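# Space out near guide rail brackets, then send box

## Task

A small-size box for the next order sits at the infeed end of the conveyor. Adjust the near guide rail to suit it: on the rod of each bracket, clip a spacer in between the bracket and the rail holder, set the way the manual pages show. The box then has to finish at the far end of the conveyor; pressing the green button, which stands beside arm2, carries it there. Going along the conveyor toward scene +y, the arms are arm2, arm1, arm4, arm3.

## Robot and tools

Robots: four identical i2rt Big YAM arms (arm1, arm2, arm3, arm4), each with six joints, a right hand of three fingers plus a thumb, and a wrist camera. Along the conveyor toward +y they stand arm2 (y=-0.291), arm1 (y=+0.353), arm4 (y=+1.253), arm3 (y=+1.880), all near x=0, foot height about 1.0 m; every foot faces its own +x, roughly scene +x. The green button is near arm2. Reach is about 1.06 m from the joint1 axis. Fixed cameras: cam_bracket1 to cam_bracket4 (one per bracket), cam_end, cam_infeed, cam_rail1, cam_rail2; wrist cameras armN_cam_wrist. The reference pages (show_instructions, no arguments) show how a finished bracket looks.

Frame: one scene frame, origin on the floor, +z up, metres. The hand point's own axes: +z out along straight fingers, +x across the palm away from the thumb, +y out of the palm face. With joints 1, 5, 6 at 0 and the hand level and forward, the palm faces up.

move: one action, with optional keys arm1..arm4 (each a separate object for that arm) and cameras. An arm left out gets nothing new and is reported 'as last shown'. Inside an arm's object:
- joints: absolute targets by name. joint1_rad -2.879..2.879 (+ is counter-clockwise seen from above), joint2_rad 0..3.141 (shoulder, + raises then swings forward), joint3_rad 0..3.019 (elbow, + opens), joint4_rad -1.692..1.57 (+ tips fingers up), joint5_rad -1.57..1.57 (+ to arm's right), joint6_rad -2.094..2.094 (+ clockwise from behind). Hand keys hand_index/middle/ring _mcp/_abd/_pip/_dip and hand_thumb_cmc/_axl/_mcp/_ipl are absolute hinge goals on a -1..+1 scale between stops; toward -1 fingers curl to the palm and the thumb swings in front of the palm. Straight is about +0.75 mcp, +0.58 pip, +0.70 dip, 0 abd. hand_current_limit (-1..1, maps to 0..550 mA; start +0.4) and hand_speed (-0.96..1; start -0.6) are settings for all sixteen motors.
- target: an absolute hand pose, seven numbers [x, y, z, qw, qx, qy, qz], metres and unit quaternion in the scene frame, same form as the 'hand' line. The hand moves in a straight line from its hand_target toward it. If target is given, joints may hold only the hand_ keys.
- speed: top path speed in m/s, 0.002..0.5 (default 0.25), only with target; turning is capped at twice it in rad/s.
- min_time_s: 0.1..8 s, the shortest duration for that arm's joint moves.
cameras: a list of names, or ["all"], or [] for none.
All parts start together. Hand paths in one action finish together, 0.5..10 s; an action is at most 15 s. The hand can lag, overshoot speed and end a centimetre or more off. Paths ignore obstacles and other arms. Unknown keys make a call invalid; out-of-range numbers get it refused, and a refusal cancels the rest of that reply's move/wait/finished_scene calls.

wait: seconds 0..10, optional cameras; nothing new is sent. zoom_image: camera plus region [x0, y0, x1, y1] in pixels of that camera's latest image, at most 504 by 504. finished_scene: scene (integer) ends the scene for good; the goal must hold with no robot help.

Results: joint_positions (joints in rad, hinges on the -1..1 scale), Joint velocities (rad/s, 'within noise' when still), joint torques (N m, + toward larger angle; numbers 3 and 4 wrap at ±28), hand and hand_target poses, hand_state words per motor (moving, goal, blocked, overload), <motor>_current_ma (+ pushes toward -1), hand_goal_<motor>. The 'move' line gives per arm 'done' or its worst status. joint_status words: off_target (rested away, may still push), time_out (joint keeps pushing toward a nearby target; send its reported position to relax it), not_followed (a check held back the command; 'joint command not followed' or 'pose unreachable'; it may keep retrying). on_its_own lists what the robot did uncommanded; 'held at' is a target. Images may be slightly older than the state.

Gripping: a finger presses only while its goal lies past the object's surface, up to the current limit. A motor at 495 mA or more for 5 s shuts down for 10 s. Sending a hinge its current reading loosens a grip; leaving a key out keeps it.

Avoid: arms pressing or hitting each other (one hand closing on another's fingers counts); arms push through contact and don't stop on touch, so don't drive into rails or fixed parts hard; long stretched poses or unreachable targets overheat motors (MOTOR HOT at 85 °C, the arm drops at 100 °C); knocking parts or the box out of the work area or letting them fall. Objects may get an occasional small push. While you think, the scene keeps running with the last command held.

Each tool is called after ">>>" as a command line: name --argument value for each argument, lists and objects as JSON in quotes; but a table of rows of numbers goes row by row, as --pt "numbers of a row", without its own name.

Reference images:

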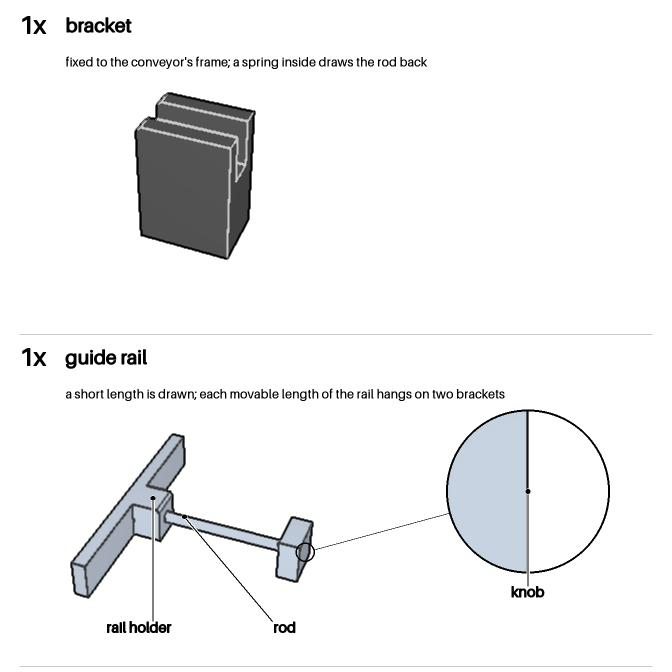

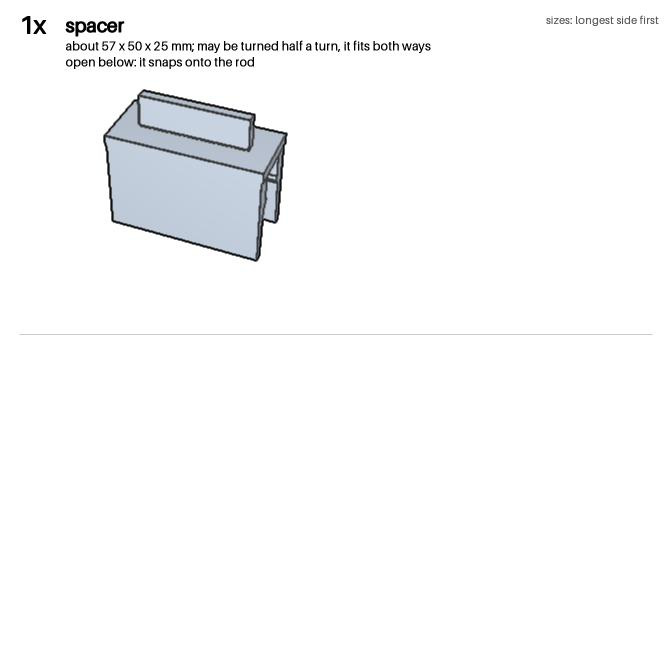

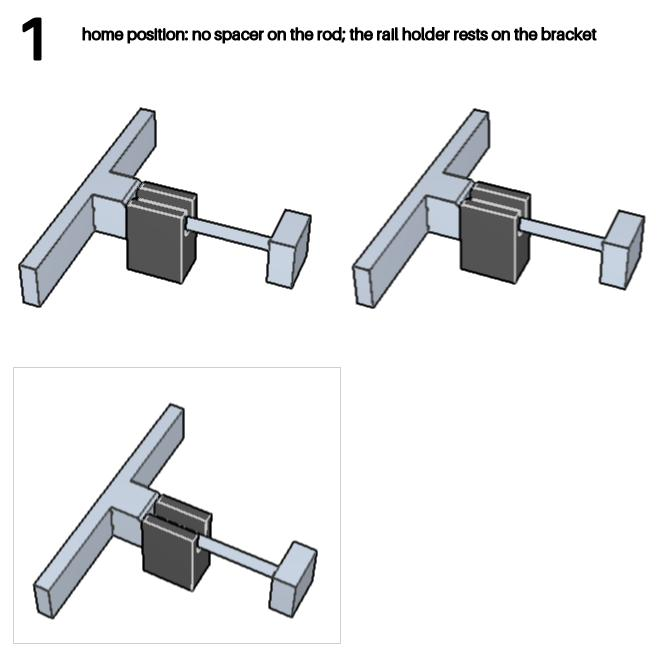

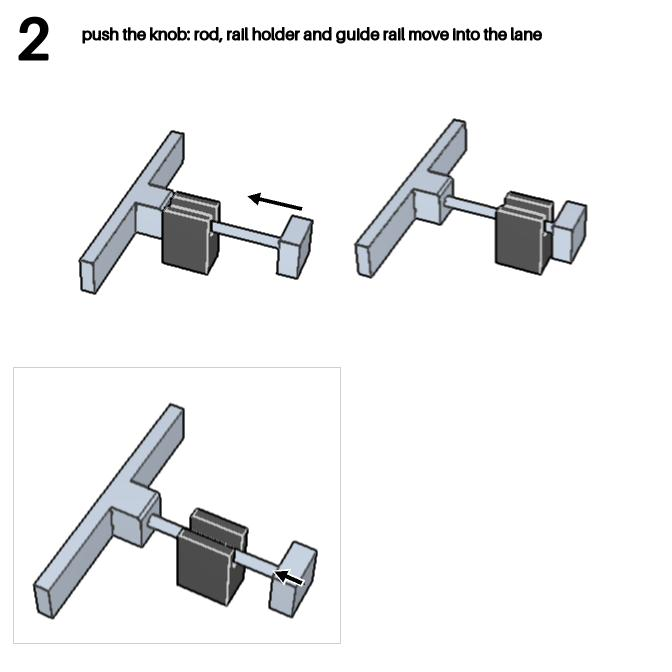

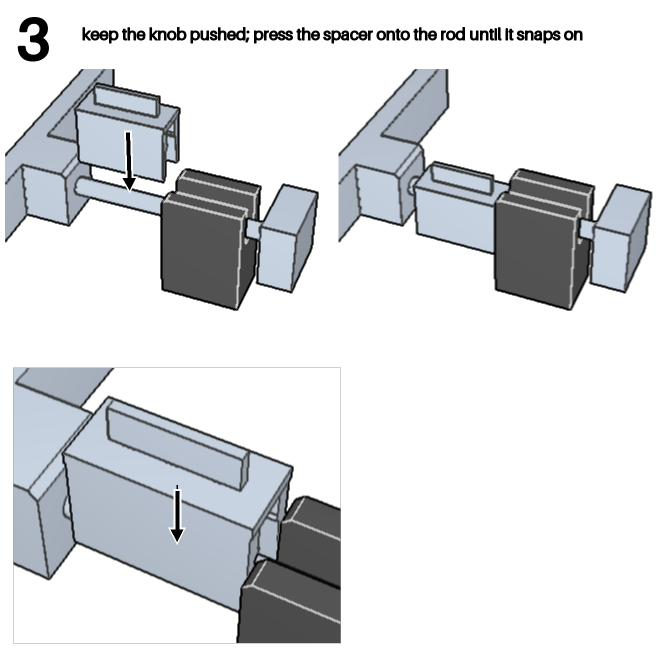

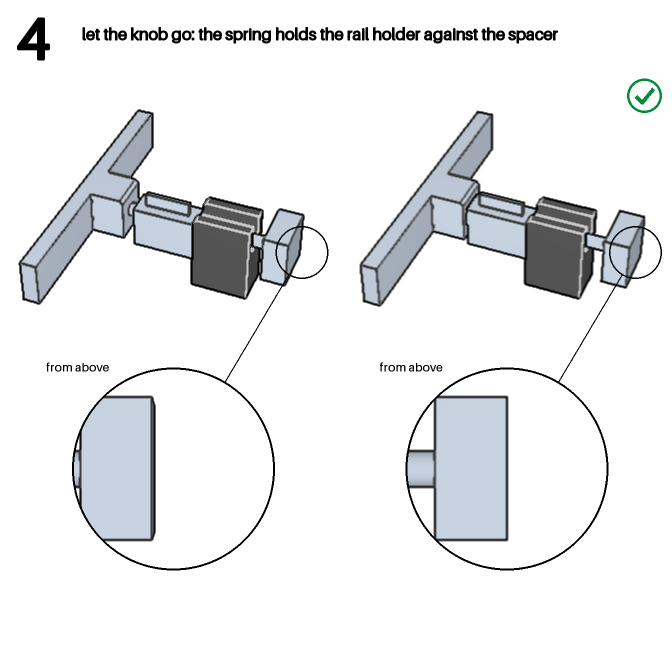

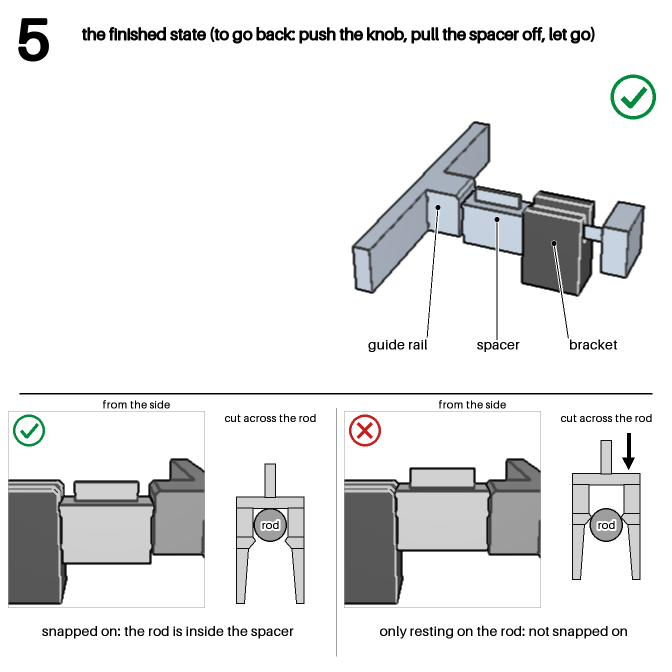

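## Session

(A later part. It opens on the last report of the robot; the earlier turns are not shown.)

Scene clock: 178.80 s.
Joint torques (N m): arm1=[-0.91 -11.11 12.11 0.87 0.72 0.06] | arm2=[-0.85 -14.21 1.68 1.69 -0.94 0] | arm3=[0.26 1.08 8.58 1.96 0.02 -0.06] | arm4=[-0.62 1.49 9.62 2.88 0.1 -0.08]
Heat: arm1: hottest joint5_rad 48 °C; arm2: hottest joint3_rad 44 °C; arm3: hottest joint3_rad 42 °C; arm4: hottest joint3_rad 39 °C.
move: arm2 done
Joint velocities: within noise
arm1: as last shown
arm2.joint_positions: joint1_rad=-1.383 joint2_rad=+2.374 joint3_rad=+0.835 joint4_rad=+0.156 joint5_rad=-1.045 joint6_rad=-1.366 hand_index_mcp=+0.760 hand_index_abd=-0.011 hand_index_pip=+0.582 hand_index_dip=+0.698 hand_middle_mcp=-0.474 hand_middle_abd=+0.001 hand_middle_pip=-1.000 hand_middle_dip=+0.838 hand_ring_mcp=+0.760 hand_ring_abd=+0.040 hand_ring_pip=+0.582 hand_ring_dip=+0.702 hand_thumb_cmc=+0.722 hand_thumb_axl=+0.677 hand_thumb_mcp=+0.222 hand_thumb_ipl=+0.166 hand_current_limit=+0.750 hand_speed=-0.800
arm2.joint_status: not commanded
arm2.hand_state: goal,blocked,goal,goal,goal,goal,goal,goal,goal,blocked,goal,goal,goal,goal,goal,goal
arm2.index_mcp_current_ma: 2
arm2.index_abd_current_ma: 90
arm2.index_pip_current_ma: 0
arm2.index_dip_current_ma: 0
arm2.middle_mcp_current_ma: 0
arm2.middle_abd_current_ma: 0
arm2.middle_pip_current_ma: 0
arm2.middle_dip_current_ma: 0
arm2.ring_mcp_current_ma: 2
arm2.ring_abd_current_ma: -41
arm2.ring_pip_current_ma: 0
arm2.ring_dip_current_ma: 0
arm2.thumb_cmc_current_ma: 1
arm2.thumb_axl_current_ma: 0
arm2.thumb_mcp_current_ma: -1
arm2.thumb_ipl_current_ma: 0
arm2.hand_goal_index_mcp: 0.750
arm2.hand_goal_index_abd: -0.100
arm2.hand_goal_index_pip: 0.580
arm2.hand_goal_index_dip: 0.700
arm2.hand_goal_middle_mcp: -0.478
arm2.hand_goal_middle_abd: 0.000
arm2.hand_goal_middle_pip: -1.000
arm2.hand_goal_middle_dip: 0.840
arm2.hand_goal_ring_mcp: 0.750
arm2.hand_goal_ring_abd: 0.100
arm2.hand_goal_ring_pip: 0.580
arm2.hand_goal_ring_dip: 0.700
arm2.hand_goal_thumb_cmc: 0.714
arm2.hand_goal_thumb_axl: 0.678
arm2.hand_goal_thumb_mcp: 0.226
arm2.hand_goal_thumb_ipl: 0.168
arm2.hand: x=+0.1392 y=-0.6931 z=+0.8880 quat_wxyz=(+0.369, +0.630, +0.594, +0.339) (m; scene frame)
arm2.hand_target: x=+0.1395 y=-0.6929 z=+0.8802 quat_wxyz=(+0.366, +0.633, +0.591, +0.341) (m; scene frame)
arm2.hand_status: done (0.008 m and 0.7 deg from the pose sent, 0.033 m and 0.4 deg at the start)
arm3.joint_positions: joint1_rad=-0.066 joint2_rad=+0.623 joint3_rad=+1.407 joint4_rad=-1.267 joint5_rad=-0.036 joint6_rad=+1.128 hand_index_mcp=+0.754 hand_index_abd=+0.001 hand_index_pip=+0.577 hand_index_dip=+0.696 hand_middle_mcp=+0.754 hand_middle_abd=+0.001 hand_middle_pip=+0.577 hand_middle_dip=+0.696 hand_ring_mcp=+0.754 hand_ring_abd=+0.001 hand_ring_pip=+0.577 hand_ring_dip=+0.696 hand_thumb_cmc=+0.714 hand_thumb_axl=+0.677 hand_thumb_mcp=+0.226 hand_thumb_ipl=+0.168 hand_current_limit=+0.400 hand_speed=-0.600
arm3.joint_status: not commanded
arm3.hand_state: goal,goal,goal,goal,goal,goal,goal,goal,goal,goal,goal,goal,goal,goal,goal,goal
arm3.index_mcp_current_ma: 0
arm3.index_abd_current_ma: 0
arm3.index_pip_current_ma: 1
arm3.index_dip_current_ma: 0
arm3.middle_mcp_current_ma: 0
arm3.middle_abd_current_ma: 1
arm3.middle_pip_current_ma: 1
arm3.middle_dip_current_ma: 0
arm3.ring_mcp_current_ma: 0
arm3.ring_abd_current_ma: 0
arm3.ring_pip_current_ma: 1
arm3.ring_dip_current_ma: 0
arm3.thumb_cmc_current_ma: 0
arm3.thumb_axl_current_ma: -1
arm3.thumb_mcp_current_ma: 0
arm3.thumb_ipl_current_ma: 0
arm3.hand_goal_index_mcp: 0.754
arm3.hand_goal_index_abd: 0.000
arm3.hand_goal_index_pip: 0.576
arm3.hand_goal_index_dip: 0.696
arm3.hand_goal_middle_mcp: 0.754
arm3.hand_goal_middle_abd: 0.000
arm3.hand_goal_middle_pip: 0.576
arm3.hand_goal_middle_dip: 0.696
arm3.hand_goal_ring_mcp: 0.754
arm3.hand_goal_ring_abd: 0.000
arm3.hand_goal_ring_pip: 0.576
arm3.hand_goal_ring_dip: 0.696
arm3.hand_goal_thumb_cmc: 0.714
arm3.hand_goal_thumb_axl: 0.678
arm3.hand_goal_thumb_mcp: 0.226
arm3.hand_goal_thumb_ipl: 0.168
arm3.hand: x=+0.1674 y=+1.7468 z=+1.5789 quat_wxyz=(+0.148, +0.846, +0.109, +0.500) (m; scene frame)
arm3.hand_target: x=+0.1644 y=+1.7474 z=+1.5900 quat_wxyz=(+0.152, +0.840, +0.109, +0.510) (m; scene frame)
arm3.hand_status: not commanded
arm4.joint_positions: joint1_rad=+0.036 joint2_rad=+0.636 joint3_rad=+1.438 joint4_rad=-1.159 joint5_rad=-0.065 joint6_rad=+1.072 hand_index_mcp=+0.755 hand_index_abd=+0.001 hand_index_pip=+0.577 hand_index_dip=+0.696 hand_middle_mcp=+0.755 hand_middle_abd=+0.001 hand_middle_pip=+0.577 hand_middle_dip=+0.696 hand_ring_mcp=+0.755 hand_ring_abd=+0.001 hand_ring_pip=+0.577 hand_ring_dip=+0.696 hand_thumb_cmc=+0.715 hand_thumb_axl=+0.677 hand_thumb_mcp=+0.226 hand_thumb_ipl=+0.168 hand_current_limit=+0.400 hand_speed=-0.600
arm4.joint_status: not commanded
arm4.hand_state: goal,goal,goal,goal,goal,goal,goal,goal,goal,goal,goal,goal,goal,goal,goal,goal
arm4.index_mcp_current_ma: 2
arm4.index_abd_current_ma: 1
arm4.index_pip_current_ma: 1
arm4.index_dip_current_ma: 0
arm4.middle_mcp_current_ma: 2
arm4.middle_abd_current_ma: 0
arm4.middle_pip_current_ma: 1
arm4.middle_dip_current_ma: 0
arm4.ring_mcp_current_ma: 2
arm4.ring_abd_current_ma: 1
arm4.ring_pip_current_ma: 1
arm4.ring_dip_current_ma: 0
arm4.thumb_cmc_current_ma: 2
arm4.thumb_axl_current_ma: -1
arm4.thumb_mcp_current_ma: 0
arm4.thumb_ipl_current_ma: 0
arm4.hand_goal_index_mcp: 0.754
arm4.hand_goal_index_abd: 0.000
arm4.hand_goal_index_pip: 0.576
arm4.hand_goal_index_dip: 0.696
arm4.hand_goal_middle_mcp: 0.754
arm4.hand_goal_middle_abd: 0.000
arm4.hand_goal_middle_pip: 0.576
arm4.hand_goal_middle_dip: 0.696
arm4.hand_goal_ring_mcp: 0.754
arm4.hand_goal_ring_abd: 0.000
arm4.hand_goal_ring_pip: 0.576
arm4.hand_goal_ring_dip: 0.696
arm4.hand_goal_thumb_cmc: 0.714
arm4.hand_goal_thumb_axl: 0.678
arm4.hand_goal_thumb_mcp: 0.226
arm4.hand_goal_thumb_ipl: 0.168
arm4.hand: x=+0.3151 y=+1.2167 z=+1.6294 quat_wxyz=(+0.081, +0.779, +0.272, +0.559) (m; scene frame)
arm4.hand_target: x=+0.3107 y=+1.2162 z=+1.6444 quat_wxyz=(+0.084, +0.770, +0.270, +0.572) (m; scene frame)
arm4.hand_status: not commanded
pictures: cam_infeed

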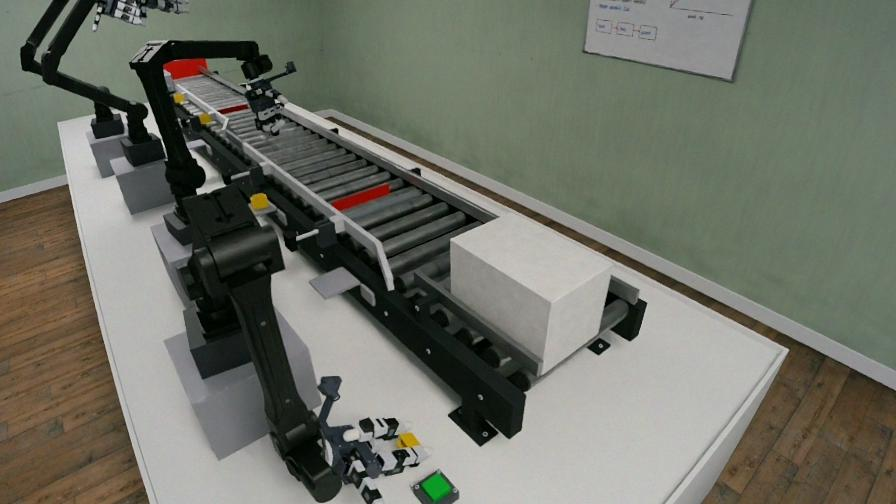

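>>> move --arm2 '{"target": [0.1395, -0.693, 0.852, 0.3657, 0.6333, 0.5906, 0.341], "speed": 0.06}'

>>> move --arm2 '{"target": [0.1395, -0.693, 0.835, 0.3657, 0.6333, 0.5906, 0.341], "speed": 0.05}' --cameras '["cam_infeed"]'

>>> zoom_image --camera "cam_infeed" --region '[350, 400, 470, 490]'

Scene clock: 179.83 s.
Joint torques (N m): arm1=[-0.85 -11.22 12.11 0.85 0.72 0.07] | arm2=[0.09 -13.74 1.17 1.62 -0.94 0.01] | arm3=[1.03 1.03 8.73 2.3 0.08 0] | arm4=[-0.56 1.61 9.59 2.82 0.09 -0.09]
Heat: arm1: hottest joint5_rad 48 °C; arm2: hottest joint3_rad 43 °C; arm3: hottest joint3_rad 42 °C; arm4: hottest joint3_rad 40 °C.
move: arm2 done
Joint velocities: within noise
arm1, arm3, arm4: as last shown
arm2.joint_positions: joint1_rad=-1.383 joint2_rad=+2.454 joint3_rad=+0.877 joint4_rad=+0.199 joint5_rad=-1.047 joint6_rad=-1.365 hand_index_mcp=+0.756 hand_index_abd=-0.011 hand_index_pip=+0.581 hand_index_dip=+0.698 hand_middle_mcp=-0.474 hand_middle_abd=+0.001 hand_middle_pip=-1.000 hand_middle_dip=+0.838 hand_ring_mcp=+0.756 hand_ring_abd=+0.040 hand_ring_pip=+0.581 hand_ring_dip=+0.702 hand_thumb_cmc=+0.722 hand_thumb_axl=+0.677 hand_thumb_mcp=+0.222 hand_thumb_ipl=+0.166 hand_current_limit=+0.750 hand_speed=-0.800
arm2.joint_status: not commanded
arm2.hand_state: goal,blocked,goal,goal,goal,goal,goal,goal,goal,blocked,goal,goal,goal,goal,goal,goal
arm2.index_mcp_current_ma: 1
arm2.index_abd_current_ma: 90
arm2.index_pip_current_ma: 0
arm2.index_dip_current_ma: 0
arm2.middle_mcp_current_ma: 0
arm2.middle_abd_current_ma: 0
arm2.middle_pip_current_ma: 0
arm2.middle_dip_current_ma: 0
arm2.ring_mcp_current_ma: 1
arm2.ring_abd_current_ma: -41
arm2.ring_pip_current_ma: 0
arm2.ring_dip_current_ma: 0
arm2.thumb_cmc_current_ma: 1
arm2.thumb_axl_current_ma: 0
arm2.thumb_mcp_current_ma: -1
arm2.thumb_ipl_current_ma: 0
arm2.hand_goal_index_mcp: 0.750
arm2.hand_goal_index_abd: -0.100
arm2.hand_goal_index_pip: 0.580
arm2.hand_goal_index_dip: 0.700
arm2.hand_goal_middle_mcp: -0.478
arm2.hand_goal_middle_abd: 0.000
arm2.hand_goal_middle_pip: -1.000
arm2.hand_goal_middle_dip: 0.840
arm2.hand_goal_ring_mcp: 0.750
arm2.hand_goal_ring_abd: 0.100
arm2.hand_goal_ring_pip: 0.580
arm2.hand_goal_ring_dip: 0.700
arm2.hand_goal_thumb_cmc: 0.714
arm2.hand_goal_thumb_axl: 0.678
arm2.hand_goal_thumb_mcp: 0.226
arm2.hand_goal_thumb_ipl: 0.168
arm2.hand: x=+0.1392 y=-0.6950 z=+0.8621 quat_wxyz=(+0.371, +0.629, +0.594, +0.338) (m; scene frame)
arm2.hand_target: x=+0.1395 y=-0.6928 z=+0.8522 quat_wxyz=(+0.366, +0.633, +0.591, +0.341) (m; scene frame)
arm2.hand_status: done (0.010 m and 0.9 deg from the pose sent, 0.036 m and 0.7 deg at the start)
pictures: none

Scene clock: 180.80 s.
Joint torques (N m): arm1=[-0.91 -11.22 12.1 0.84 0.72 0.07] | arm2=[-0.56 -12.16 1.16 1.54 -0.68 0.01] | arm3=[0.73 0.85 8.68 2.19 -0.02 0] | arm4=[-0.56 1.61 9.65 2.89 0.1 -0.09]
Heat: arm1: hottest joint5_rad 48 °C; arm2: hottest joint3_rad 43 °C; arm3: hottest joint3_rad 42 °C; arm4: hottest joint3_rad 40 °C.
move: arm2 off_target
Joint velocities: within noise
arm1, arm3, arm4: as last shown
arm2.joint_positions: joint1_rad=-1.383 joint2_rad=+2.493 joint3_rad=+0.903 joint4_rad=+0.223 joint5_rad=-1.052 joint6_rad=-1.364 hand_index_mcp=+0.747 hand_index_abd=-0.011 hand_index_pip=+0.577 hand_index_dip=+0.698 hand_middle_mcp=-0.474 hand_middle_abd=+0.001 hand_middle_pip=-1.000 hand_middle_dip=+0.838 hand_ring_mcp=+0.740 hand_ring_abd=+0.040 hand_ring_pip=+0.573 hand_ring_dip=+0.699 hand_thumb_cmc=+0.722 hand_thumb_axl=+0.677 hand_thumb_mcp=+0.222 hand_thumb_ipl=+0.166 hand_current_limit=+0.750 hand_speed=-0.800
arm2.joint_status: not commanded
arm2.hand_state: goal,blocked,goal,goal,goal,goal,goal,goal,goal,blocked,goal,goal,goal,goal,goal,goal
arm2.index_mcp_current_ma: 0
arm2.index_abd_current_ma: 90
arm2.index_pip_current_ma: 0
arm2.index_dip_current_ma: 0
arm2.middle_mcp_current_ma: 0
arm2.middle_abd_current_ma: 0
arm2.middle_pip_current_ma: 0
arm2.middle_dip_current_ma: 0
arm2.ring_mcp_current_ma: -2
arm2.ring_abd_current_ma: -41
arm2.ring_pip_current_ma: -1
arm2.ring_dip_current_ma: 0
arm2.thumb_cmc_current_ma: 1
arm2.thumb_axl_current_ma: 0
arm2.thumb_mcp_current_ma: -1
arm2.thumb_ipl_current_ma: 0
arm2.hand_goal_index_mcp: 0.750
arm2.hand_goal_index_abd: -0.100
arm2.hand_goal_index_pip: 0.580
arm2.hand_goal_index_dip: 0.700
arm2.hand_goal_middle_mcp: -0.478
arm2.hand_goal_middle_abd: 0.000
arm2.hand_goal_middle_pip: -1.000
arm2.hand_goal_middle_dip: 0.840
arm2.hand_goal_ring_mcp: 0.750
arm2.hand_goal_ring_abd: 0.100
arm2.hand_goal_ring_pip: 0.580
arm2.hand_goal_ring_dip: 0.700
arm2.hand_goal_thumb_cmc: 0.714
arm2.hand_goal_thumb_axl: 0.678
arm2.hand_goal_thumb_mcp: 0.226
arm2.hand_goal_thumb_ipl: 0.168
arm2.hand: x=+0.1393 y=-0.6981 z=+0.8506 quat_wxyz=(+0.375, +0.626, +0.595, +0.337) (m; scene frame)
arm2.hand_target: x=+0.1394 y=-0.6926 z=+0.8355 quat_wxyz=(+0.366, +0.633, +0.591, +0.341) (m; scene frame)
arm2.hand_status: off_target (0.016 m and 1.5 deg from the pose sent, 0.027 m and 0.9 deg at the start)
pictures: cam_infeed

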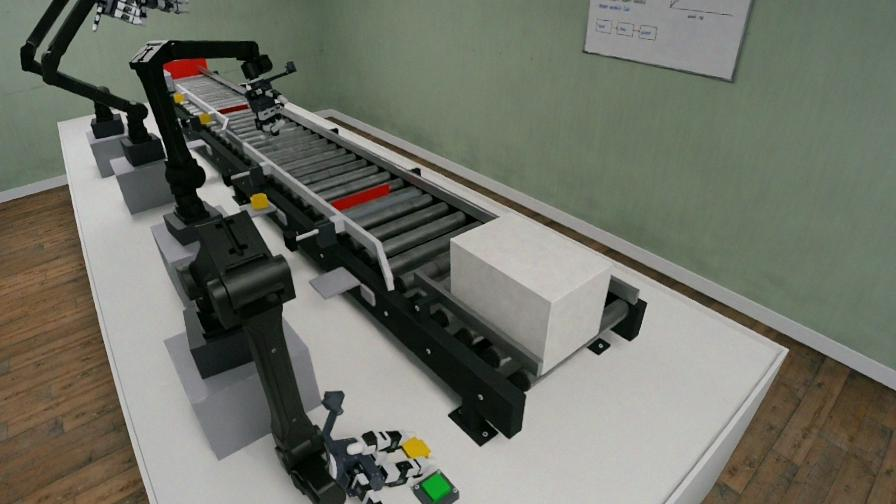

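Scaled by 4.200 from the camera's 896x504 image, which has a finer 1280x720 frame.

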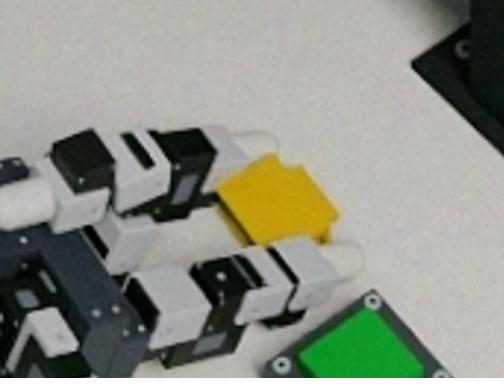

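>>> move --arm2 '{"joints": {"hand_index_abd": 0.06, "hand_ring_abd": -0.06}}' --cameras '["cam_infeed"]'

>>> move --arm2 '{"target": [0.120, -0.692, 0.90, 0.3657, 0.6333, 0.5906, 0.341], "speed": 0.1}' --cameras '["cam_infeed", "arm2_cam_wrist"]'

>>> zoom_image --camera "cam_infeed" --region '[350, 400, 470, 490]'

Scene clock: 181.60 s.
Joint torques (N m): arm1=[-0.97 -11.16 12.11 0.84 0.72 0.06] | arm2=[-0.85 -12.86 0.85 1.81 -0.59 0] | arm3=[0.21 0.56 8.61 2.06 0.01 -0.06] | arm4=[-0.56 1.55 9.63 2.85 0.1 -0.09]
Heat: arm1: hottest joint5_rad 48 °C; arm2: hottest joint3_rad 43 °C; arm3: hottest joint3_rad 42 °C; arm4: hottest joint3_rad 40 °C.
move: arm2 off_target
Joint velocities: within noise
arm1, arm3, arm4: as last shown
arm2.joint_positions: joint1_rad=-1.383 joint2_rad=+2.493 joint3_rad=+0.908 joint4_rad=+0.226 joint5_rad=-1.052 joint6_rad=-1.361 hand_index_mcp=+0.752 hand_index_abd=+0.052 hand_index_pip=+0.577 hand_index_dip=+0.698 hand_middle_mcp=-0.474 hand_middle_abd=+0.001 hand_middle_pip=-1.000 hand_middle_dip=+0.838 hand_ring_mcp=+0.740 hand_ring_abd=-0.039 hand_ring_pip=+0.572 hand_ring_dip=+0.697 hand_thumb_cmc=+0.722 hand_thumb_axl=+0.677 hand_thumb_mcp=+0.222 hand_thumb_ipl=+0.166 hand_current_limit=+0.750 hand_speed=-0.800
arm2.joint_status: hand_ring_abd off_target (ended at -0.039, target -0.060); the others done
arm2.hand_state: goal,goal,goal,goal,goal,goal,goal,goal,goal,blocked,goal,goal,goal,goal,goal,goal
arm2.index_mcp_current_ma: 0
arm2.index_abd_current_ma: -1
arm2.index_pip_current_ma: 0
arm2.index_dip_current_ma: 0
arm2.middle_mcp_current_ma: 0
arm2.middle_abd_current_ma: 0
arm2.middle_pip_current_ma: 0
arm2.middle_dip_current_ma: 0
arm2.ring_mcp_current_ma: -2
arm2.ring_abd_current_ma: 5
arm2.ring_pip_current_ma: -1
arm2.ring_dip_current_ma: 0
arm2.thumb_cmc_current_ma: 1
arm2.thumb_axl_current_ma: 0
arm2.thumb_mcp_current_ma: -1
arm2.thumb_ipl_current_ma: 0
arm2.hand_goal_index_mcp: 0.750
arm2.hand_goal_index_abd: 0.060
arm2.hand_goal_index_pip: 0.580
arm2.hand_goal_index_dip: 0.700
arm2.hand_goal_middle_mcp: -0.478
arm2.hand_goal_middle_abd: 0.000
arm2.hand_goal_middle_pip: -1.000
arm2.hand_goal_middle_dip: 0.840
arm2.hand_goal_ring_mcp: 0.750
arm2.hand_goal_ring_abd: -0.060
arm2.hand_goal_ring_pip: 0.580
arm2.hand_goal_ring_dip: 0.700
arm2.hand_goal_thumb_cmc: 0.714
arm2.hand_goal_thumb_axl: 0.678
arm2.hand_goal_thumb_mcp: 0.226
arm2.hand_goal_thumb_ipl: 0.168
arm2.hand: x=+0.1393 y=-0.7010 z=+0.8510 quat_wxyz=(+0.378, +0.625, +0.595, +0.336) (m; scene frame)
arm2.hand_target: x=+0.1394 y=-0.6926 z=+0.8355 quat_wxyz=(+0.365, +0.633, +0.591, +0.341) (m; scene frame)
arm2.hand_status: not commanded
pictures: cam_infeed

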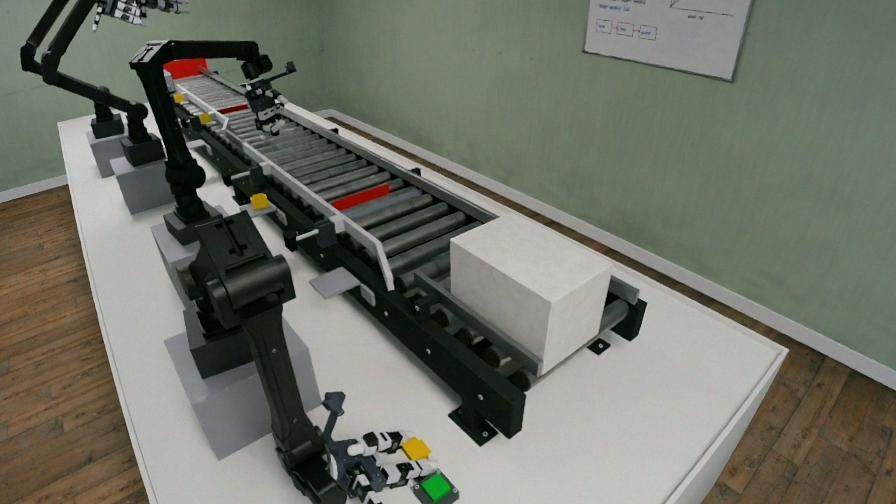

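Scene clock: 182.97 s.
Joint torques (N m): arm1=[-1.03 -11.11 12.11 0.87 0.72 0.06] | arm2=[-1.9 -14.68 0.95 0.27 -1.14 -0.09] | arm3=[0.09 0.91 8.68 2.15 0 -0.03] | arm4=[-0.5 1.49 9.59 2.86 0.1 -0.09]
Heat: arm1: hottest joint5_rad 48 °C; arm2: hottest joint3_rad 43 °C; arm3: hottest joint3_rad 42 °C; arm4: hottest joint3_rad 40 °C.
move: arm2 done
Joint velocities: within noise
arm1, arm3, arm4: as last shown
arm2.joint_positions: joint1_rad=-1.428 joint2_rad=+2.334 joint3_rad=+0.834 joint4_rad=+0.036 joint5_rad=-1.051 joint6_rad=-1.451 hand_index_mcp=+0.756 hand_index_abd=+0.063 hand_index_pip=+0.579 hand_index_dip=+0.698 hand_middle_mcp=-0.474 hand_middle_abd=+0.001 hand_middle_pip=-1.000 hand_middle_dip=+0.838 hand_ring_mcp=+0.755 hand_ring_abd=-0.057 hand_ring_pip=+0.579 hand_ring_dip=+0.698 hand_thumb_cmc=+0.722 hand_thumb_axl=+0.677 hand_thumb_mcp=+0.222 hand_thumb_ipl=+0.166 hand_current_limit=+0.750 hand_speed=-0.800
arm2.joint_status: not commanded
arm2.hand_state: goal,goal,goal,goal,goal,goal,goal,goal,goal,goal,goal,goal,goal,goal,goal,goal
arm2.index_mcp_current_ma: 1
arm2.index_abd_current_ma: 0
arm2.index_pip_current_ma: 0
arm2.index_dip_current_ma: 0
arm2.middle_mcp_current_ma: 0
arm2.middle_abd_current_ma: 0
arm2.middle_pip_current_ma: 0
arm2.middle_dip_current_ma: 0
arm2.ring_mcp_current_ma: 1
arm2.ring_abd_current_ma: 0
arm2.ring_pip_current_ma: 0
arm2.ring_dip_current_ma: 0
arm2.thumb_cmc_current_ma: 1
arm2.thumb_axl_current_ma: 0
arm2.thumb_mcp_current_ma: -1
arm2.thumb_ipl_current_ma: 0
arm2.hand_goal_index_mcp: 0.750
arm2.hand_goal_index_abd: 0.060
arm2.hand_goal_index_pip: 0.580
arm2.hand_goal_index_dip: 0.700
arm2.hand_goal_middle_mcp: -0.478
arm2.hand_goal_middle_abd: 0.000
arm2.hand_goal_middle_pip: -1.000
arm2.hand_goal_middle_dip: 0.840
arm2.hand_goal_ring_mcp: 0.750
arm2.hand_goal_ring_abd: -0.060
arm2.hand_goal_ring_pip: 0.580
arm2.hand_goal_ring_dip: 0.700
arm2.hand_goal_thumb_cmc: 0.714
arm2.hand_goal_thumb_axl: 0.678
arm2.hand_goal_thumb_mcp: 0.226
arm2.hand_goal_thumb_ipl: 0.168
arm2.hand: x=+0.1226 y=-0.6941 z=+0.9004 quat_wxyz=(+0.367, +0.632, +0.592, +0.340) (m; scene frame)
arm2.hand_target: x=+0.1200 y=-0.6920 z=+0.9000 quat_wxyz=(+0.366, +0.633, +0.591, +0.341) (m; scene frame)
arm2.hand_status: done (0.003 m and 0.3 deg from the pose sent, 0.053 m and 1.9 deg at the start)
pictures: arm2_cam_wrist, cam_infeed
camera_calibration:
arm2_cam_wrist: T_world_to_cam=[[0.193012, -0.782727, 0.59168, -1.07411], [-0.944921, -0.31073, -0.102817, -0.0606756], [0.26433, -0.539246, -0.79959, 0.43634], [0, 0, 0, 1]] pos_world=[0.0346456, -0.624297, 0.978186]

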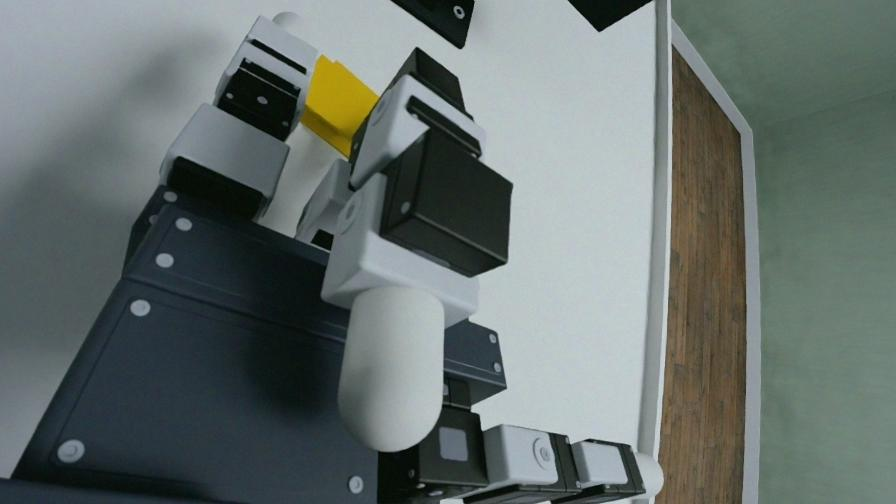

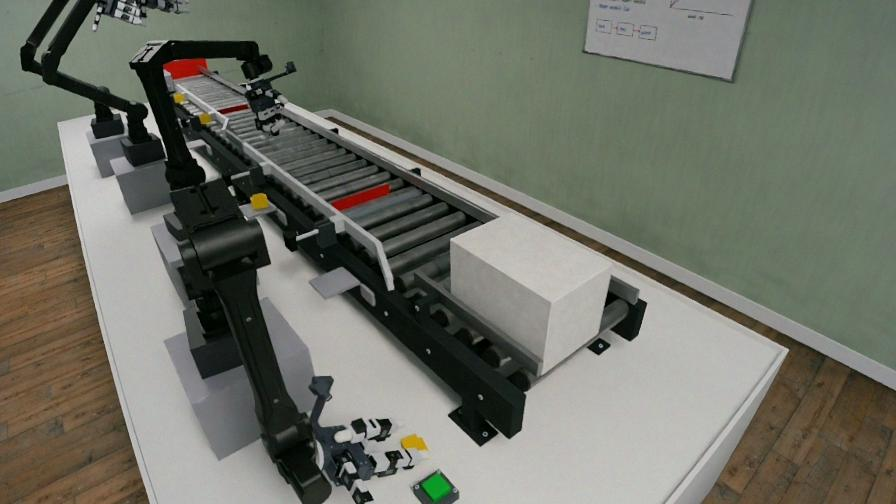

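Scaled by 4.200 from the camera's 896x504 image, which has a finer 1280x720 frame.

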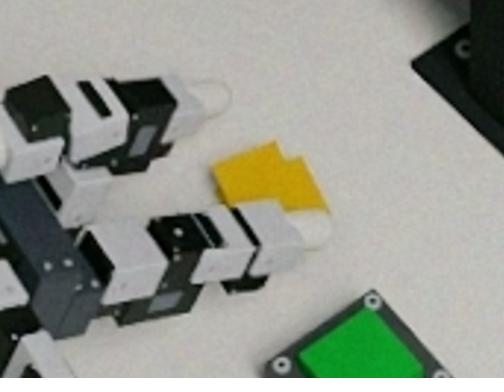

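>>> move --arm2 '{"target": [0.10, -0.69, 0.98, 0, 0.7314, 0.682, 0], "speed": 0.2}' --cameras '["cam_infeed", "arm2_cam_wrist"]'

>>> zoom_image --camera "cam_infeed" --region '[350, 400, 470, 490]'

>>> zoom_image --camera "arm2_cam_wrist" --region '[200, 0, 560, 220]'

Scene clock: 186.43 s.
Joint torques (N m): arm1=[-0.85 -11.11 12.12 0.84 0.72 0.06] | arm2=[-0.67 -13.16 7.5 0.42 0.02 0.13] | arm3=[0.56 1.14 8.62 2.13 0.03 0] | arm4=[-0.56 1.55 9.62 2.84 0.09 -0.09]
Heat: arm1: hottest joint5_rad 48 °C; arm2: hottest joint3_rad 43 °C; arm3: hottest joint3_rad 42 °C; arm4: hottest joint3_rad 40 °C.
move: arm2 off_target
Joint velocities: within noise
arm1.joint_positions: joint1_rad=+0.455 joint2_rad=+1.486 joint3_rad=+1.356 joint4_rad=-1.411 joint5_rad=+0.297 joint6_rad=+1.492 hand_index_mcp=+0.929 hand_index_abd=+0.001 hand_index_pip=-0.546 hand_index_dip=+0.075 hand_middle_mcp=+0.992 hand_middle_abd=+0.003 hand_middle_pip=+0.994 hand_middle_dip=+0.998 hand_ring_mcp=+0.994 hand_ring_abd=+0.001 hand_ring_pip=+0.995 hand_ring_dip=+0.997 hand_thumb_cmc=-0.484 hand_thumb_axl=+0.677 hand_thumb_mcp=-0.122 hand_thumb_ipl=+0.007 hand_current_limit=+0.750 hand_speed=-0.500
arm1.joint_status: not commanded
arm1.hand_state: goal,goal,goal,goal,goal,goal,goal,goal,goal,goal,goal,goal,goal,goal,goal,goal
arm1.index_mcp_current_ma: -1
arm1.index_abd_current_ma: 1
arm1.index_pip_current_ma: 0
arm1.index_dip_current_ma: 4
arm1.middle_mcp_current_ma: -15
arm1.middle_abd_current_ma: 3
arm1.middle_pip_current_ma: -10
arm1.middle_dip_current_ma: -3
arm1.ring_mcp_current_ma: -12
arm1.ring_abd_current_ma: 1
arm1.ring_pip_current_ma: -8
arm1.ring_dip_current_ma: -3
arm1.thumb_cmc_current_ma: 2
arm1.thumb_axl_current_ma: -1
arm1.thumb_mcp_current_ma: -4
arm1.thumb_ipl_current_ma: 2
arm1.hand_goal_index_mcp: 0.930
arm1.hand_goal_index_abd: 0.000
arm1.hand_goal_index_pip: -0.546
arm1.hand_goal_index_dip: 0.072
arm1.hand_goal_middle_mcp: 1.000
arm1.hand_goal_middle_abd: 0.000
arm1.hand_goal_middle_pip: 1.000
arm1.hand_goal_middle_dip: 1.000
arm1.hand_goal_ring_mcp: 1.000
arm1.hand_goal_ring_abd: 0.000
arm1.hand_goal_ring_pip: 1.000
arm1.hand_goal_ring_dip: 1.000
arm1.hand_goal_thumb_cmc: -0.486
arm1.hand_goal_thumb_axl: 0.678
arm1.hand_goal_thumb_mcp: -0.120
arm1.hand_goal_thumb_ipl: 0.006
arm1.hand: x=+0.4570 y=+0.4716 z=+1.2290 quat_wxyz=(+0.140, +0.938, +0.314, +0.050) (m; scene frame)
arm1.hand_target: x=+0.4703 y=+0.4771 z=+1.2399 quat_wxyz=(+0.136, +0.940, +0.305, +0.070) (m; scene frame)
arm1.hand_status: not commanded
arm2.joint_positions: joint1_rad=-1.212 joint2_rad=+1.669 joint3_rad=+0.797 joint4_rad=-0.723 joint5_rad=-0.010 joint6_rad=-1.297 hand_index_mcp=+0.750 hand_index_abd=+0.063 hand_index_pip=+0.580 hand_index_dip=+0.698 hand_middle_mcp=-0.474 hand_middle_abd=+0.001 hand_middle_pip=-1.000 hand_middle_dip=+0.838 hand_ring_mcp=+0.750 hand_ring_abd=-0.057 hand_ring_pip=+0.580 hand_ring_dip=+0.698 hand_thumb_cmc=+0.716 hand_thumb_axl=+0.677 hand_thumb_mcp=+0.222 hand_thumb_ipl=+0.166 hand_current_limit=+0.750 hand_speed=-0.800
arm2.joint_status: not commanded
arm2.hand_state: goal,goal,goal,goal,goal,goal,goal,goal,goal,goal,goal,goal,goal,goal,goal,goal
arm2.index_mcp_current_ma: 0
arm2.index_abd_current_ma: 0
arm2.index_pip_current_ma: 0
arm2.index_dip_current_ma: 0
arm2.middle_mcp_current_ma: 0
arm2.middle_abd_current_ma: 0
arm2.middle_pip_current_ma: 0
arm2.middle_dip_current_ma: 0
arm2.ring_mcp_current_ma: 0
arm2.ring_abd_current_ma: 0
arm2.ring_pip_current_ma: 0
arm2.ring_dip_current_ma: 0
arm2.thumb_cmc_current_ma: 0
arm2.thumb_axl_current_ma: 0
arm2.thumb_mcp_current_ma: -1
arm2.thumb_ipl_current_ma: 0
arm2.hand_goal_index_mcp: 0.750
arm2.hand_goal_index_abd: 0.060
arm2.hand_goal_index_pip: 0.580
arm2.hand_goal_index_dip: 0.700
arm2.hand_goal_middle_mcp: -0.478
arm2.hand_goal_middle_abd: 0.000
arm2.hand_goal_middle_pip: -1.000
arm2.hand_goal_middle_dip: 0.840
arm2.hand_goal_ring_mcp: 0.750
arm2.hand_goal_ring_abd: -0.060
arm2.hand_goal_ring_pip: 0.580
arm2.hand_goal_ring_dip: 0.700
arm2.hand_goal_thumb_cmc: 0.714
arm2.hand_goal_thumb_axl: 0.678
arm2.hand_goal_thumb_mcp: 0.226
arm2.hand_goal_thumb_ipl: 0.168
arm2.hand: x=+0.0957 y=-0.6770 z=+0.9703 quat_wxyz=(-0.010, +0.730, +0.683, +0.008) (m; scene frame)
arm2.hand_target: x=+0.0999 y=-0.6898 z=+0.9802 quat_wxyz=(+0.000, +0.731, +0.682, +0.000) (m; scene frame)
arm2.hand_status: off_target (0.017 m and 1.4 deg from the pose sent, 0.083 m and 60.0 deg at the start)
arm3, arm4: as last shown
pictures: arm2_cam_wrist, cam_infeed
camera_calibration:
arm2_cam_wrist: T_world_to_cam=[[0.580027, -0.812399, 0.0598036, -0.637936], [-0.573084, -0.354784, 0.738718, -0.955439], [-0.578916, -0.462749, -0.671357, 0.516645], [0, 0, 0, 1]] pos_world=[0.121569, -0.618156, 1.0908]

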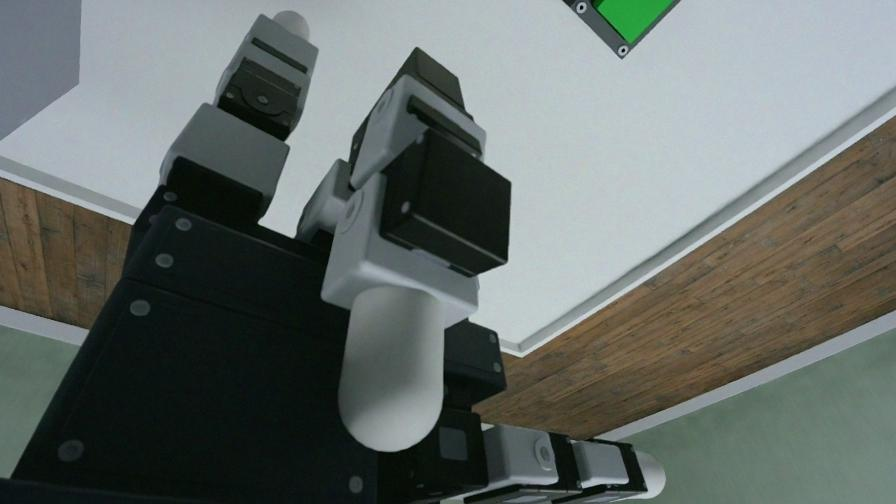

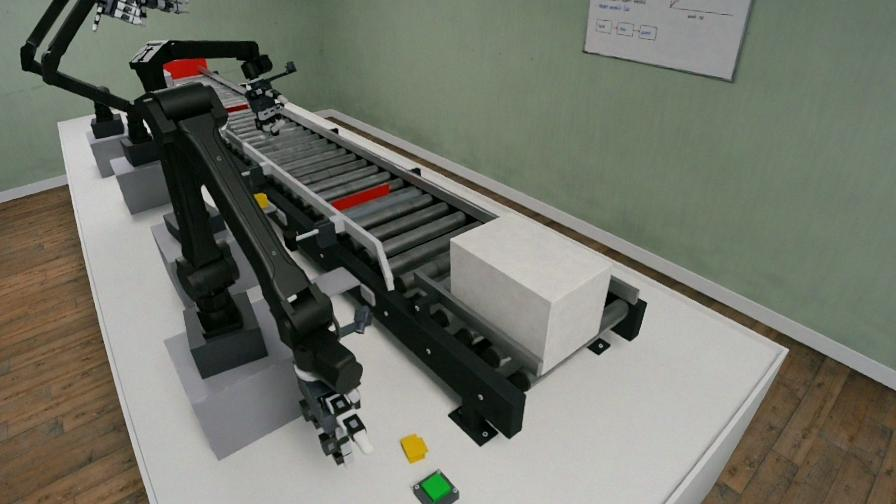

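Scaled by 4.200 from the camera's 896x504 image, which has a finer 1280x720 frame.

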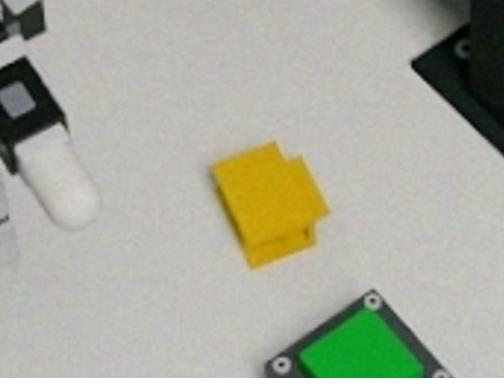

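Scaled by 1.400 from the camera's 896x504 image, which has a finer 1280x720 frame.

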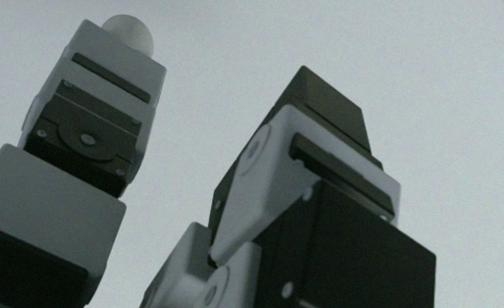

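>>> move --arm2 '{"target": [0.275, -0.715, 0.93, 0, 0.788, 0.6157, 0], "speed": 0.2}' --cameras '["cam_infeed", "arm2_cam_wrist"]'

>>> zoom_image --camera "arm2_cam_wrist" --region '[200, 0, 560, 220]'

Scene clock: 189.17 s.
Joint torques (N m): arm1=[-0.91 -11.16 12.08 0.83 0.71 0.06] | arm2=[-1.55 -13.22 7.31 1.1 0.08 0.06] | arm3=[0.73 0.79 8.85 2.02 0.02 -0.03] | arm4=[-0.56 1.55 9.59 2.88 0.11 -0.08]
Heat: arm1: hottest joint3_rad 47 °C; arm2: hottest joint3_rad 43 °C; arm3: hottest joint3_rad 43 °C; arm4: hottest joint3_rad 40 °C.
move: arm2 off_target
Joint velocities: within noise
arm1, arm3, arm4: as last shown
arm2.joint_positions: joint1_rad=-0.813 joint2_rad=+1.901 joint3_rad=+1.027 joint4_rad=-0.696 joint5_rad=-0.008 joint6_rad=-0.735 hand_index_mcp=+0.749 hand_index_abd=+0.063 hand_index_pip=+0.580 hand_index_dip=+0.698 hand_middle_mcp=-0.473 hand_middle_abd=+0.001 hand_middle_pip=-1.000 hand_middle_dip=+0.838 hand_ring_mcp=+0.750 hand_ring_abd=-0.057 hand_ring_pip=+0.580 hand_ring_dip=+0.698 hand_thumb_cmc=+0.715 hand_thumb_axl=+0.677 hand_thumb_mcp=+0.222 hand_thumb_ipl=+0.166 hand_current_limit=+0.750 hand_speed=-0.800
arm2.joint_status: not commanded
arm2.hand_state: goal,goal,goal,goal,goal,goal,goal,goal,goal,goal,goal,goal,goal,goal,goal,goal
arm2.index_mcp_current_ma: 0
arm2.index_abd_current_ma: 0
arm2.index_pip_current_ma: 0
arm2.index_dip_current_ma: 0
arm2.middle_mcp_current_ma: 0
arm2.middle_abd_current_ma: 0
arm2.middle_pip_current_ma: 0
arm2.middle_dip_current_ma: 0
arm2.ring_mcp_current_ma: 0
arm2.ring_abd_current_ma: 0
arm2.ring_pip_current_ma: 0
arm2.ring_dip_current_ma: 0
arm2.thumb_cmc_current_ma: 0
arm2.thumb_axl_current_ma: 0
arm2.thumb_mcp_current_ma: -1
arm2.thumb_ipl_current_ma: 0
arm2.hand_goal_index_mcp: 0.750
arm2.hand_goal_index_abd: 0.060
arm2.hand_goal_index_pip: 0.580
arm2.hand_goal_index_dip: 0.700
arm2.hand_goal_middle_mcp: -0.478
arm2.hand_goal_middle_abd: 0.000
arm2.hand_goal_middle_pip: -1.000
arm2.hand_goal_middle_dip: 0.840
arm2.hand_goal_ring_mcp: 0.750
arm2.hand_goal_ring_abd: -0.060
arm2.hand_goal_ring_pip: 0.580
arm2.hand_goal_ring_dip: 0.700
arm2.hand_goal_thumb_cmc: 0.714
arm2.hand_goal_thumb_axl: 0.678
arm2.hand_goal_thumb_mcp: 0.226
arm2.hand_goal_thumb_ipl: 0.168
arm2.hand: x=+0.2729 y=-0.7047 z=+0.9353 quat_wxyz=(-0.001, +0.783, +0.622, +0.001) (m; scene frame)
arm2.hand_target: x=+0.2748 y=-0.7146 z=+0.9301 quat_wxyz=(+0.000, +0.788, +0.616, +0.000) (m; scene frame)
arm2.hand_status: off_target (0.012 m and 0.9 deg from the pose sent, 0.188 m and 10.3 deg at the start)
pictures: arm2_cam_wrist, cam_infeed
camera_calibration:
arm2_cam_wrist: T_world_to_cam=[[0.440604, -0.894251, 0.0786295, -0.798292], [-0.62188, -0.240886, 0.745144, -0.750367], [-0.647405, -0.377212, -0.662252, 0.653376], [0, 0, 0, 1]] pos_world=[0.308092, -0.648165, 1.0546]

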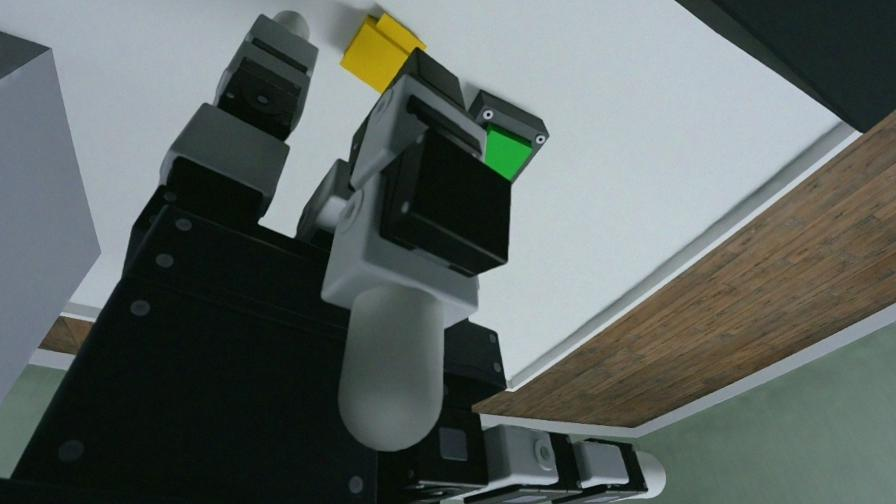

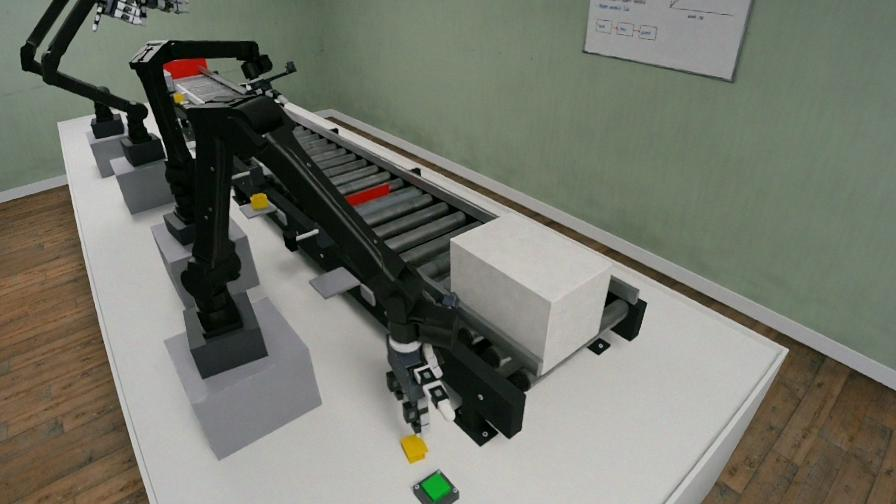

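Scaled by 1.400 from the camera's 896x504 image, which has a finer 1280x720 frame.

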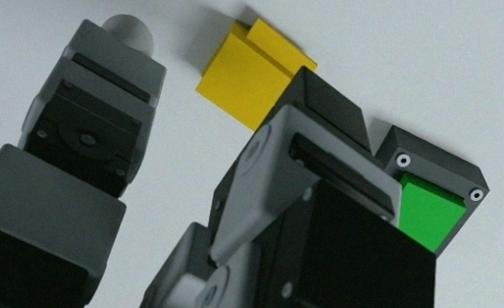

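>>> move --arm2 '{"target": [0.2702, -0.7195, 0.885, 0, 0.7853, 0.6191, 0], "speed": 0.12}' --cameras '["arm2_cam_wrist", "cam_infeed"]'

>>> zoom_image --camera "arm2_cam_wrist" --region '[200, 0, 560, 220]'

>>> zoom_image --camera "cam_infeed" --region '[350, 380, 470, 490]'

Scene clock: 190.70 s.
Joint torques (N m): arm1=[-0.97 -11.11 12.12 0.88 0.72 0.06] | arm2=[-1.03 -14.33 6.58 1.16 0.1 -0.07] | arm3=[0.91 0.26 8.68 2.13 0.03 -0.03] | arm4=[-0.56 1.44 9.62 2.85 0.09 -0.09]
Heat: arm1: hottest joint3_rad 47 °C; arm2: hottest joint3_rad 43 °C; arm3: hottest joint3_rad 43 °C; arm4: hottest joint3_rad 40 °C.
move: arm2 off_target
Joint velocities: within noise
arm1, arm3, arm4: as last shown
arm2.joint_positions: joint1_rad=-0.826 joint2_rad=+2.010 joint3_rad=+1.028 joint4_rad=-0.601 joint5_rad=-0.008 joint6_rad=-0.739 hand_index_mcp=+0.749 hand_index_abd=+0.063 hand_index_pip=+0.580 hand_index_dip=+0.698 hand_middle_mcp=-0.473 hand_middle_abd=+0.001 hand_middle_pip=-1.000 hand_middle_dip=+0.838 hand_ring_mcp=+0.750 hand_ring_abd=-0.057 hand_ring_pip=+0.580 hand_ring_dip=+0.698 hand_thumb_cmc=+0.715 hand_thumb_axl=+0.677 hand_thumb_mcp=+0.222 hand_thumb_ipl=+0.166 hand_current_limit=+0.750 hand_speed=-0.800
arm2.joint_status: not commanded
arm2.hand_state: goal,goal,goal,goal,goal,goal,goal,goal,goal,goal,goal,goal,goal,goal,goal,goal
arm2.index_mcp_current_ma: 0
arm2.index_abd_current_ma: 0
arm2.index_pip_current_ma: 0
arm2.index_dip_current_ma: 0
arm2.middle_mcp_current_ma: 0
arm2.middle_abd_current_ma: 0
arm2.middle_pip_current_ma: 0
arm2.middle_dip_current_ma: 0
arm2.ring_mcp_current_ma: 0
arm2.ring_abd_current_ma: 0
arm2.ring_pip_current_ma: 0
arm2.ring_dip_current_ma: 0
arm2.thumb_cmc_current_ma: 0
arm2.thumb_axl_current_ma: 0
arm2.thumb_mcp_current_ma: -1
arm2.thumb_ipl_current_ma: 0
arm2.hand_goal_index_mcp: 0.750
arm2.hand_goal_index_abd: 0.060
arm2.hand_goal_index_pip: 0.580
arm2.hand_goal_index_dip: 0.700
arm2.hand_goal_middle_mcp: -0.478
arm2.hand_goal_middle_abd: 0.000
arm2.hand_goal_middle_pip: -1.000
arm2.hand_goal_middle_dip: 0.840
arm2.hand_goal_ring_mcp: 0.750
arm2.hand_goal_ring_abd: -0.060
arm2.hand_goal_ring_pip: 0.580
arm2.hand_goal_ring_dip: 0.700
arm2.hand_goal_thumb_cmc: 0.714
arm2.hand_goal_thumb_axl: 0.678
arm2.hand_goal_thumb_mcp: 0.226
arm2.hand_goal_thumb_ipl: 0.168
arm2.hand: x=+0.2669 y=-0.7081 z=+0.8873 quat_wxyz=(-0.007, +0.786, +0.618, +0.002) (m; scene frame)
arm2.hand_target: x=+0.2700 y=-0.7193 z=+0.8853 quat_wxyz=(+0.000, +0.785, +0.619, +0.000) (m; scene frame)
arm2.hand_status: off_target (0.012 m and 0.9 deg from the pose sent, 0.052 m and 0.4 deg at the start)
pictures: arm2_cam_wrist, cam_infeed
camera_calibration:
arm2_cam_wrist: T_world_to_cam=[[0.433114, -0.898923, 0.0659579, -0.784922], [-0.618663, -0.243267, 0.747045, -0.723409], [-0.655491, -0.364361, -0.661493, 0.626963], [0, 0, 0, 1]] pos_world=[0.303383, -0.653124, 1.00692]

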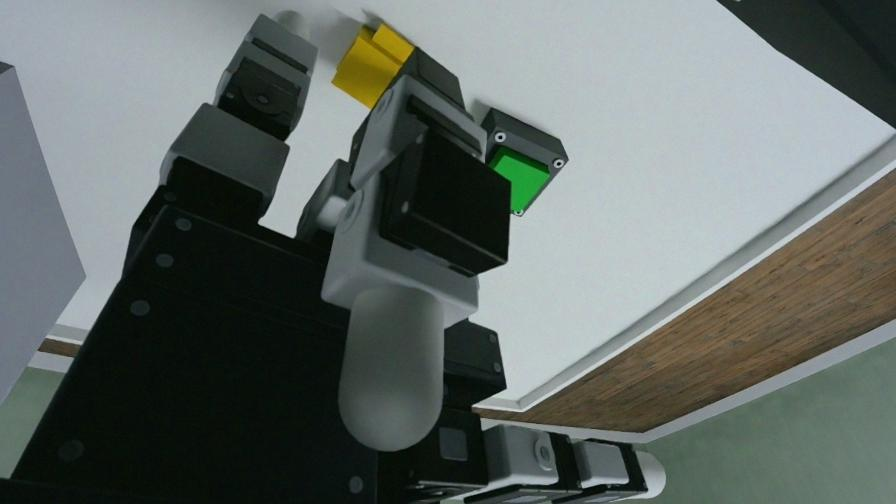

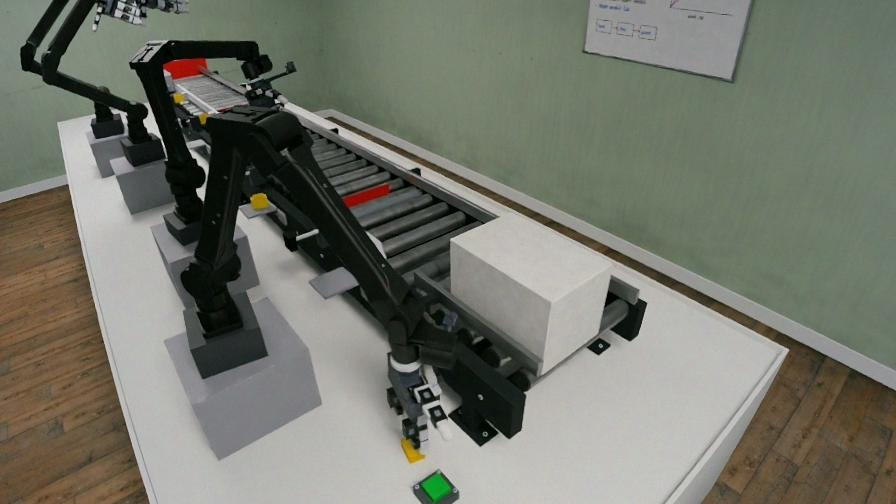

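Scaled by 1.400 from the camera's 896x504 image, which has a finer 1280x720 frame.

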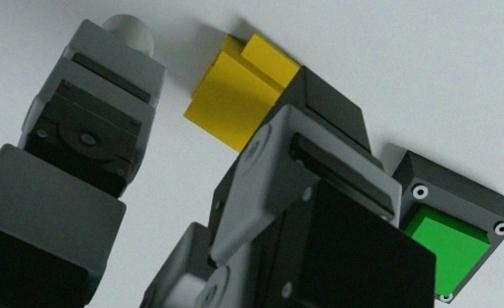

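Scaled by 4.200 from the camera's 896x504 image, which has a finer 1280x720 frame.

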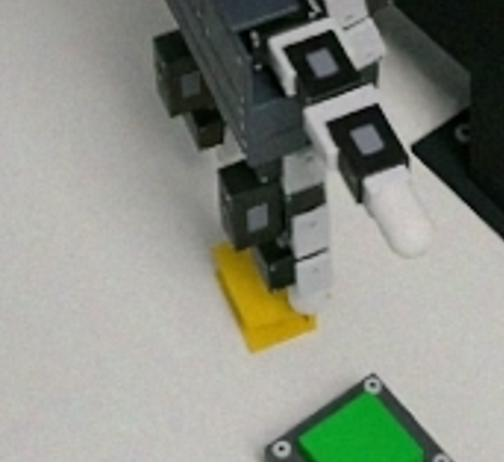

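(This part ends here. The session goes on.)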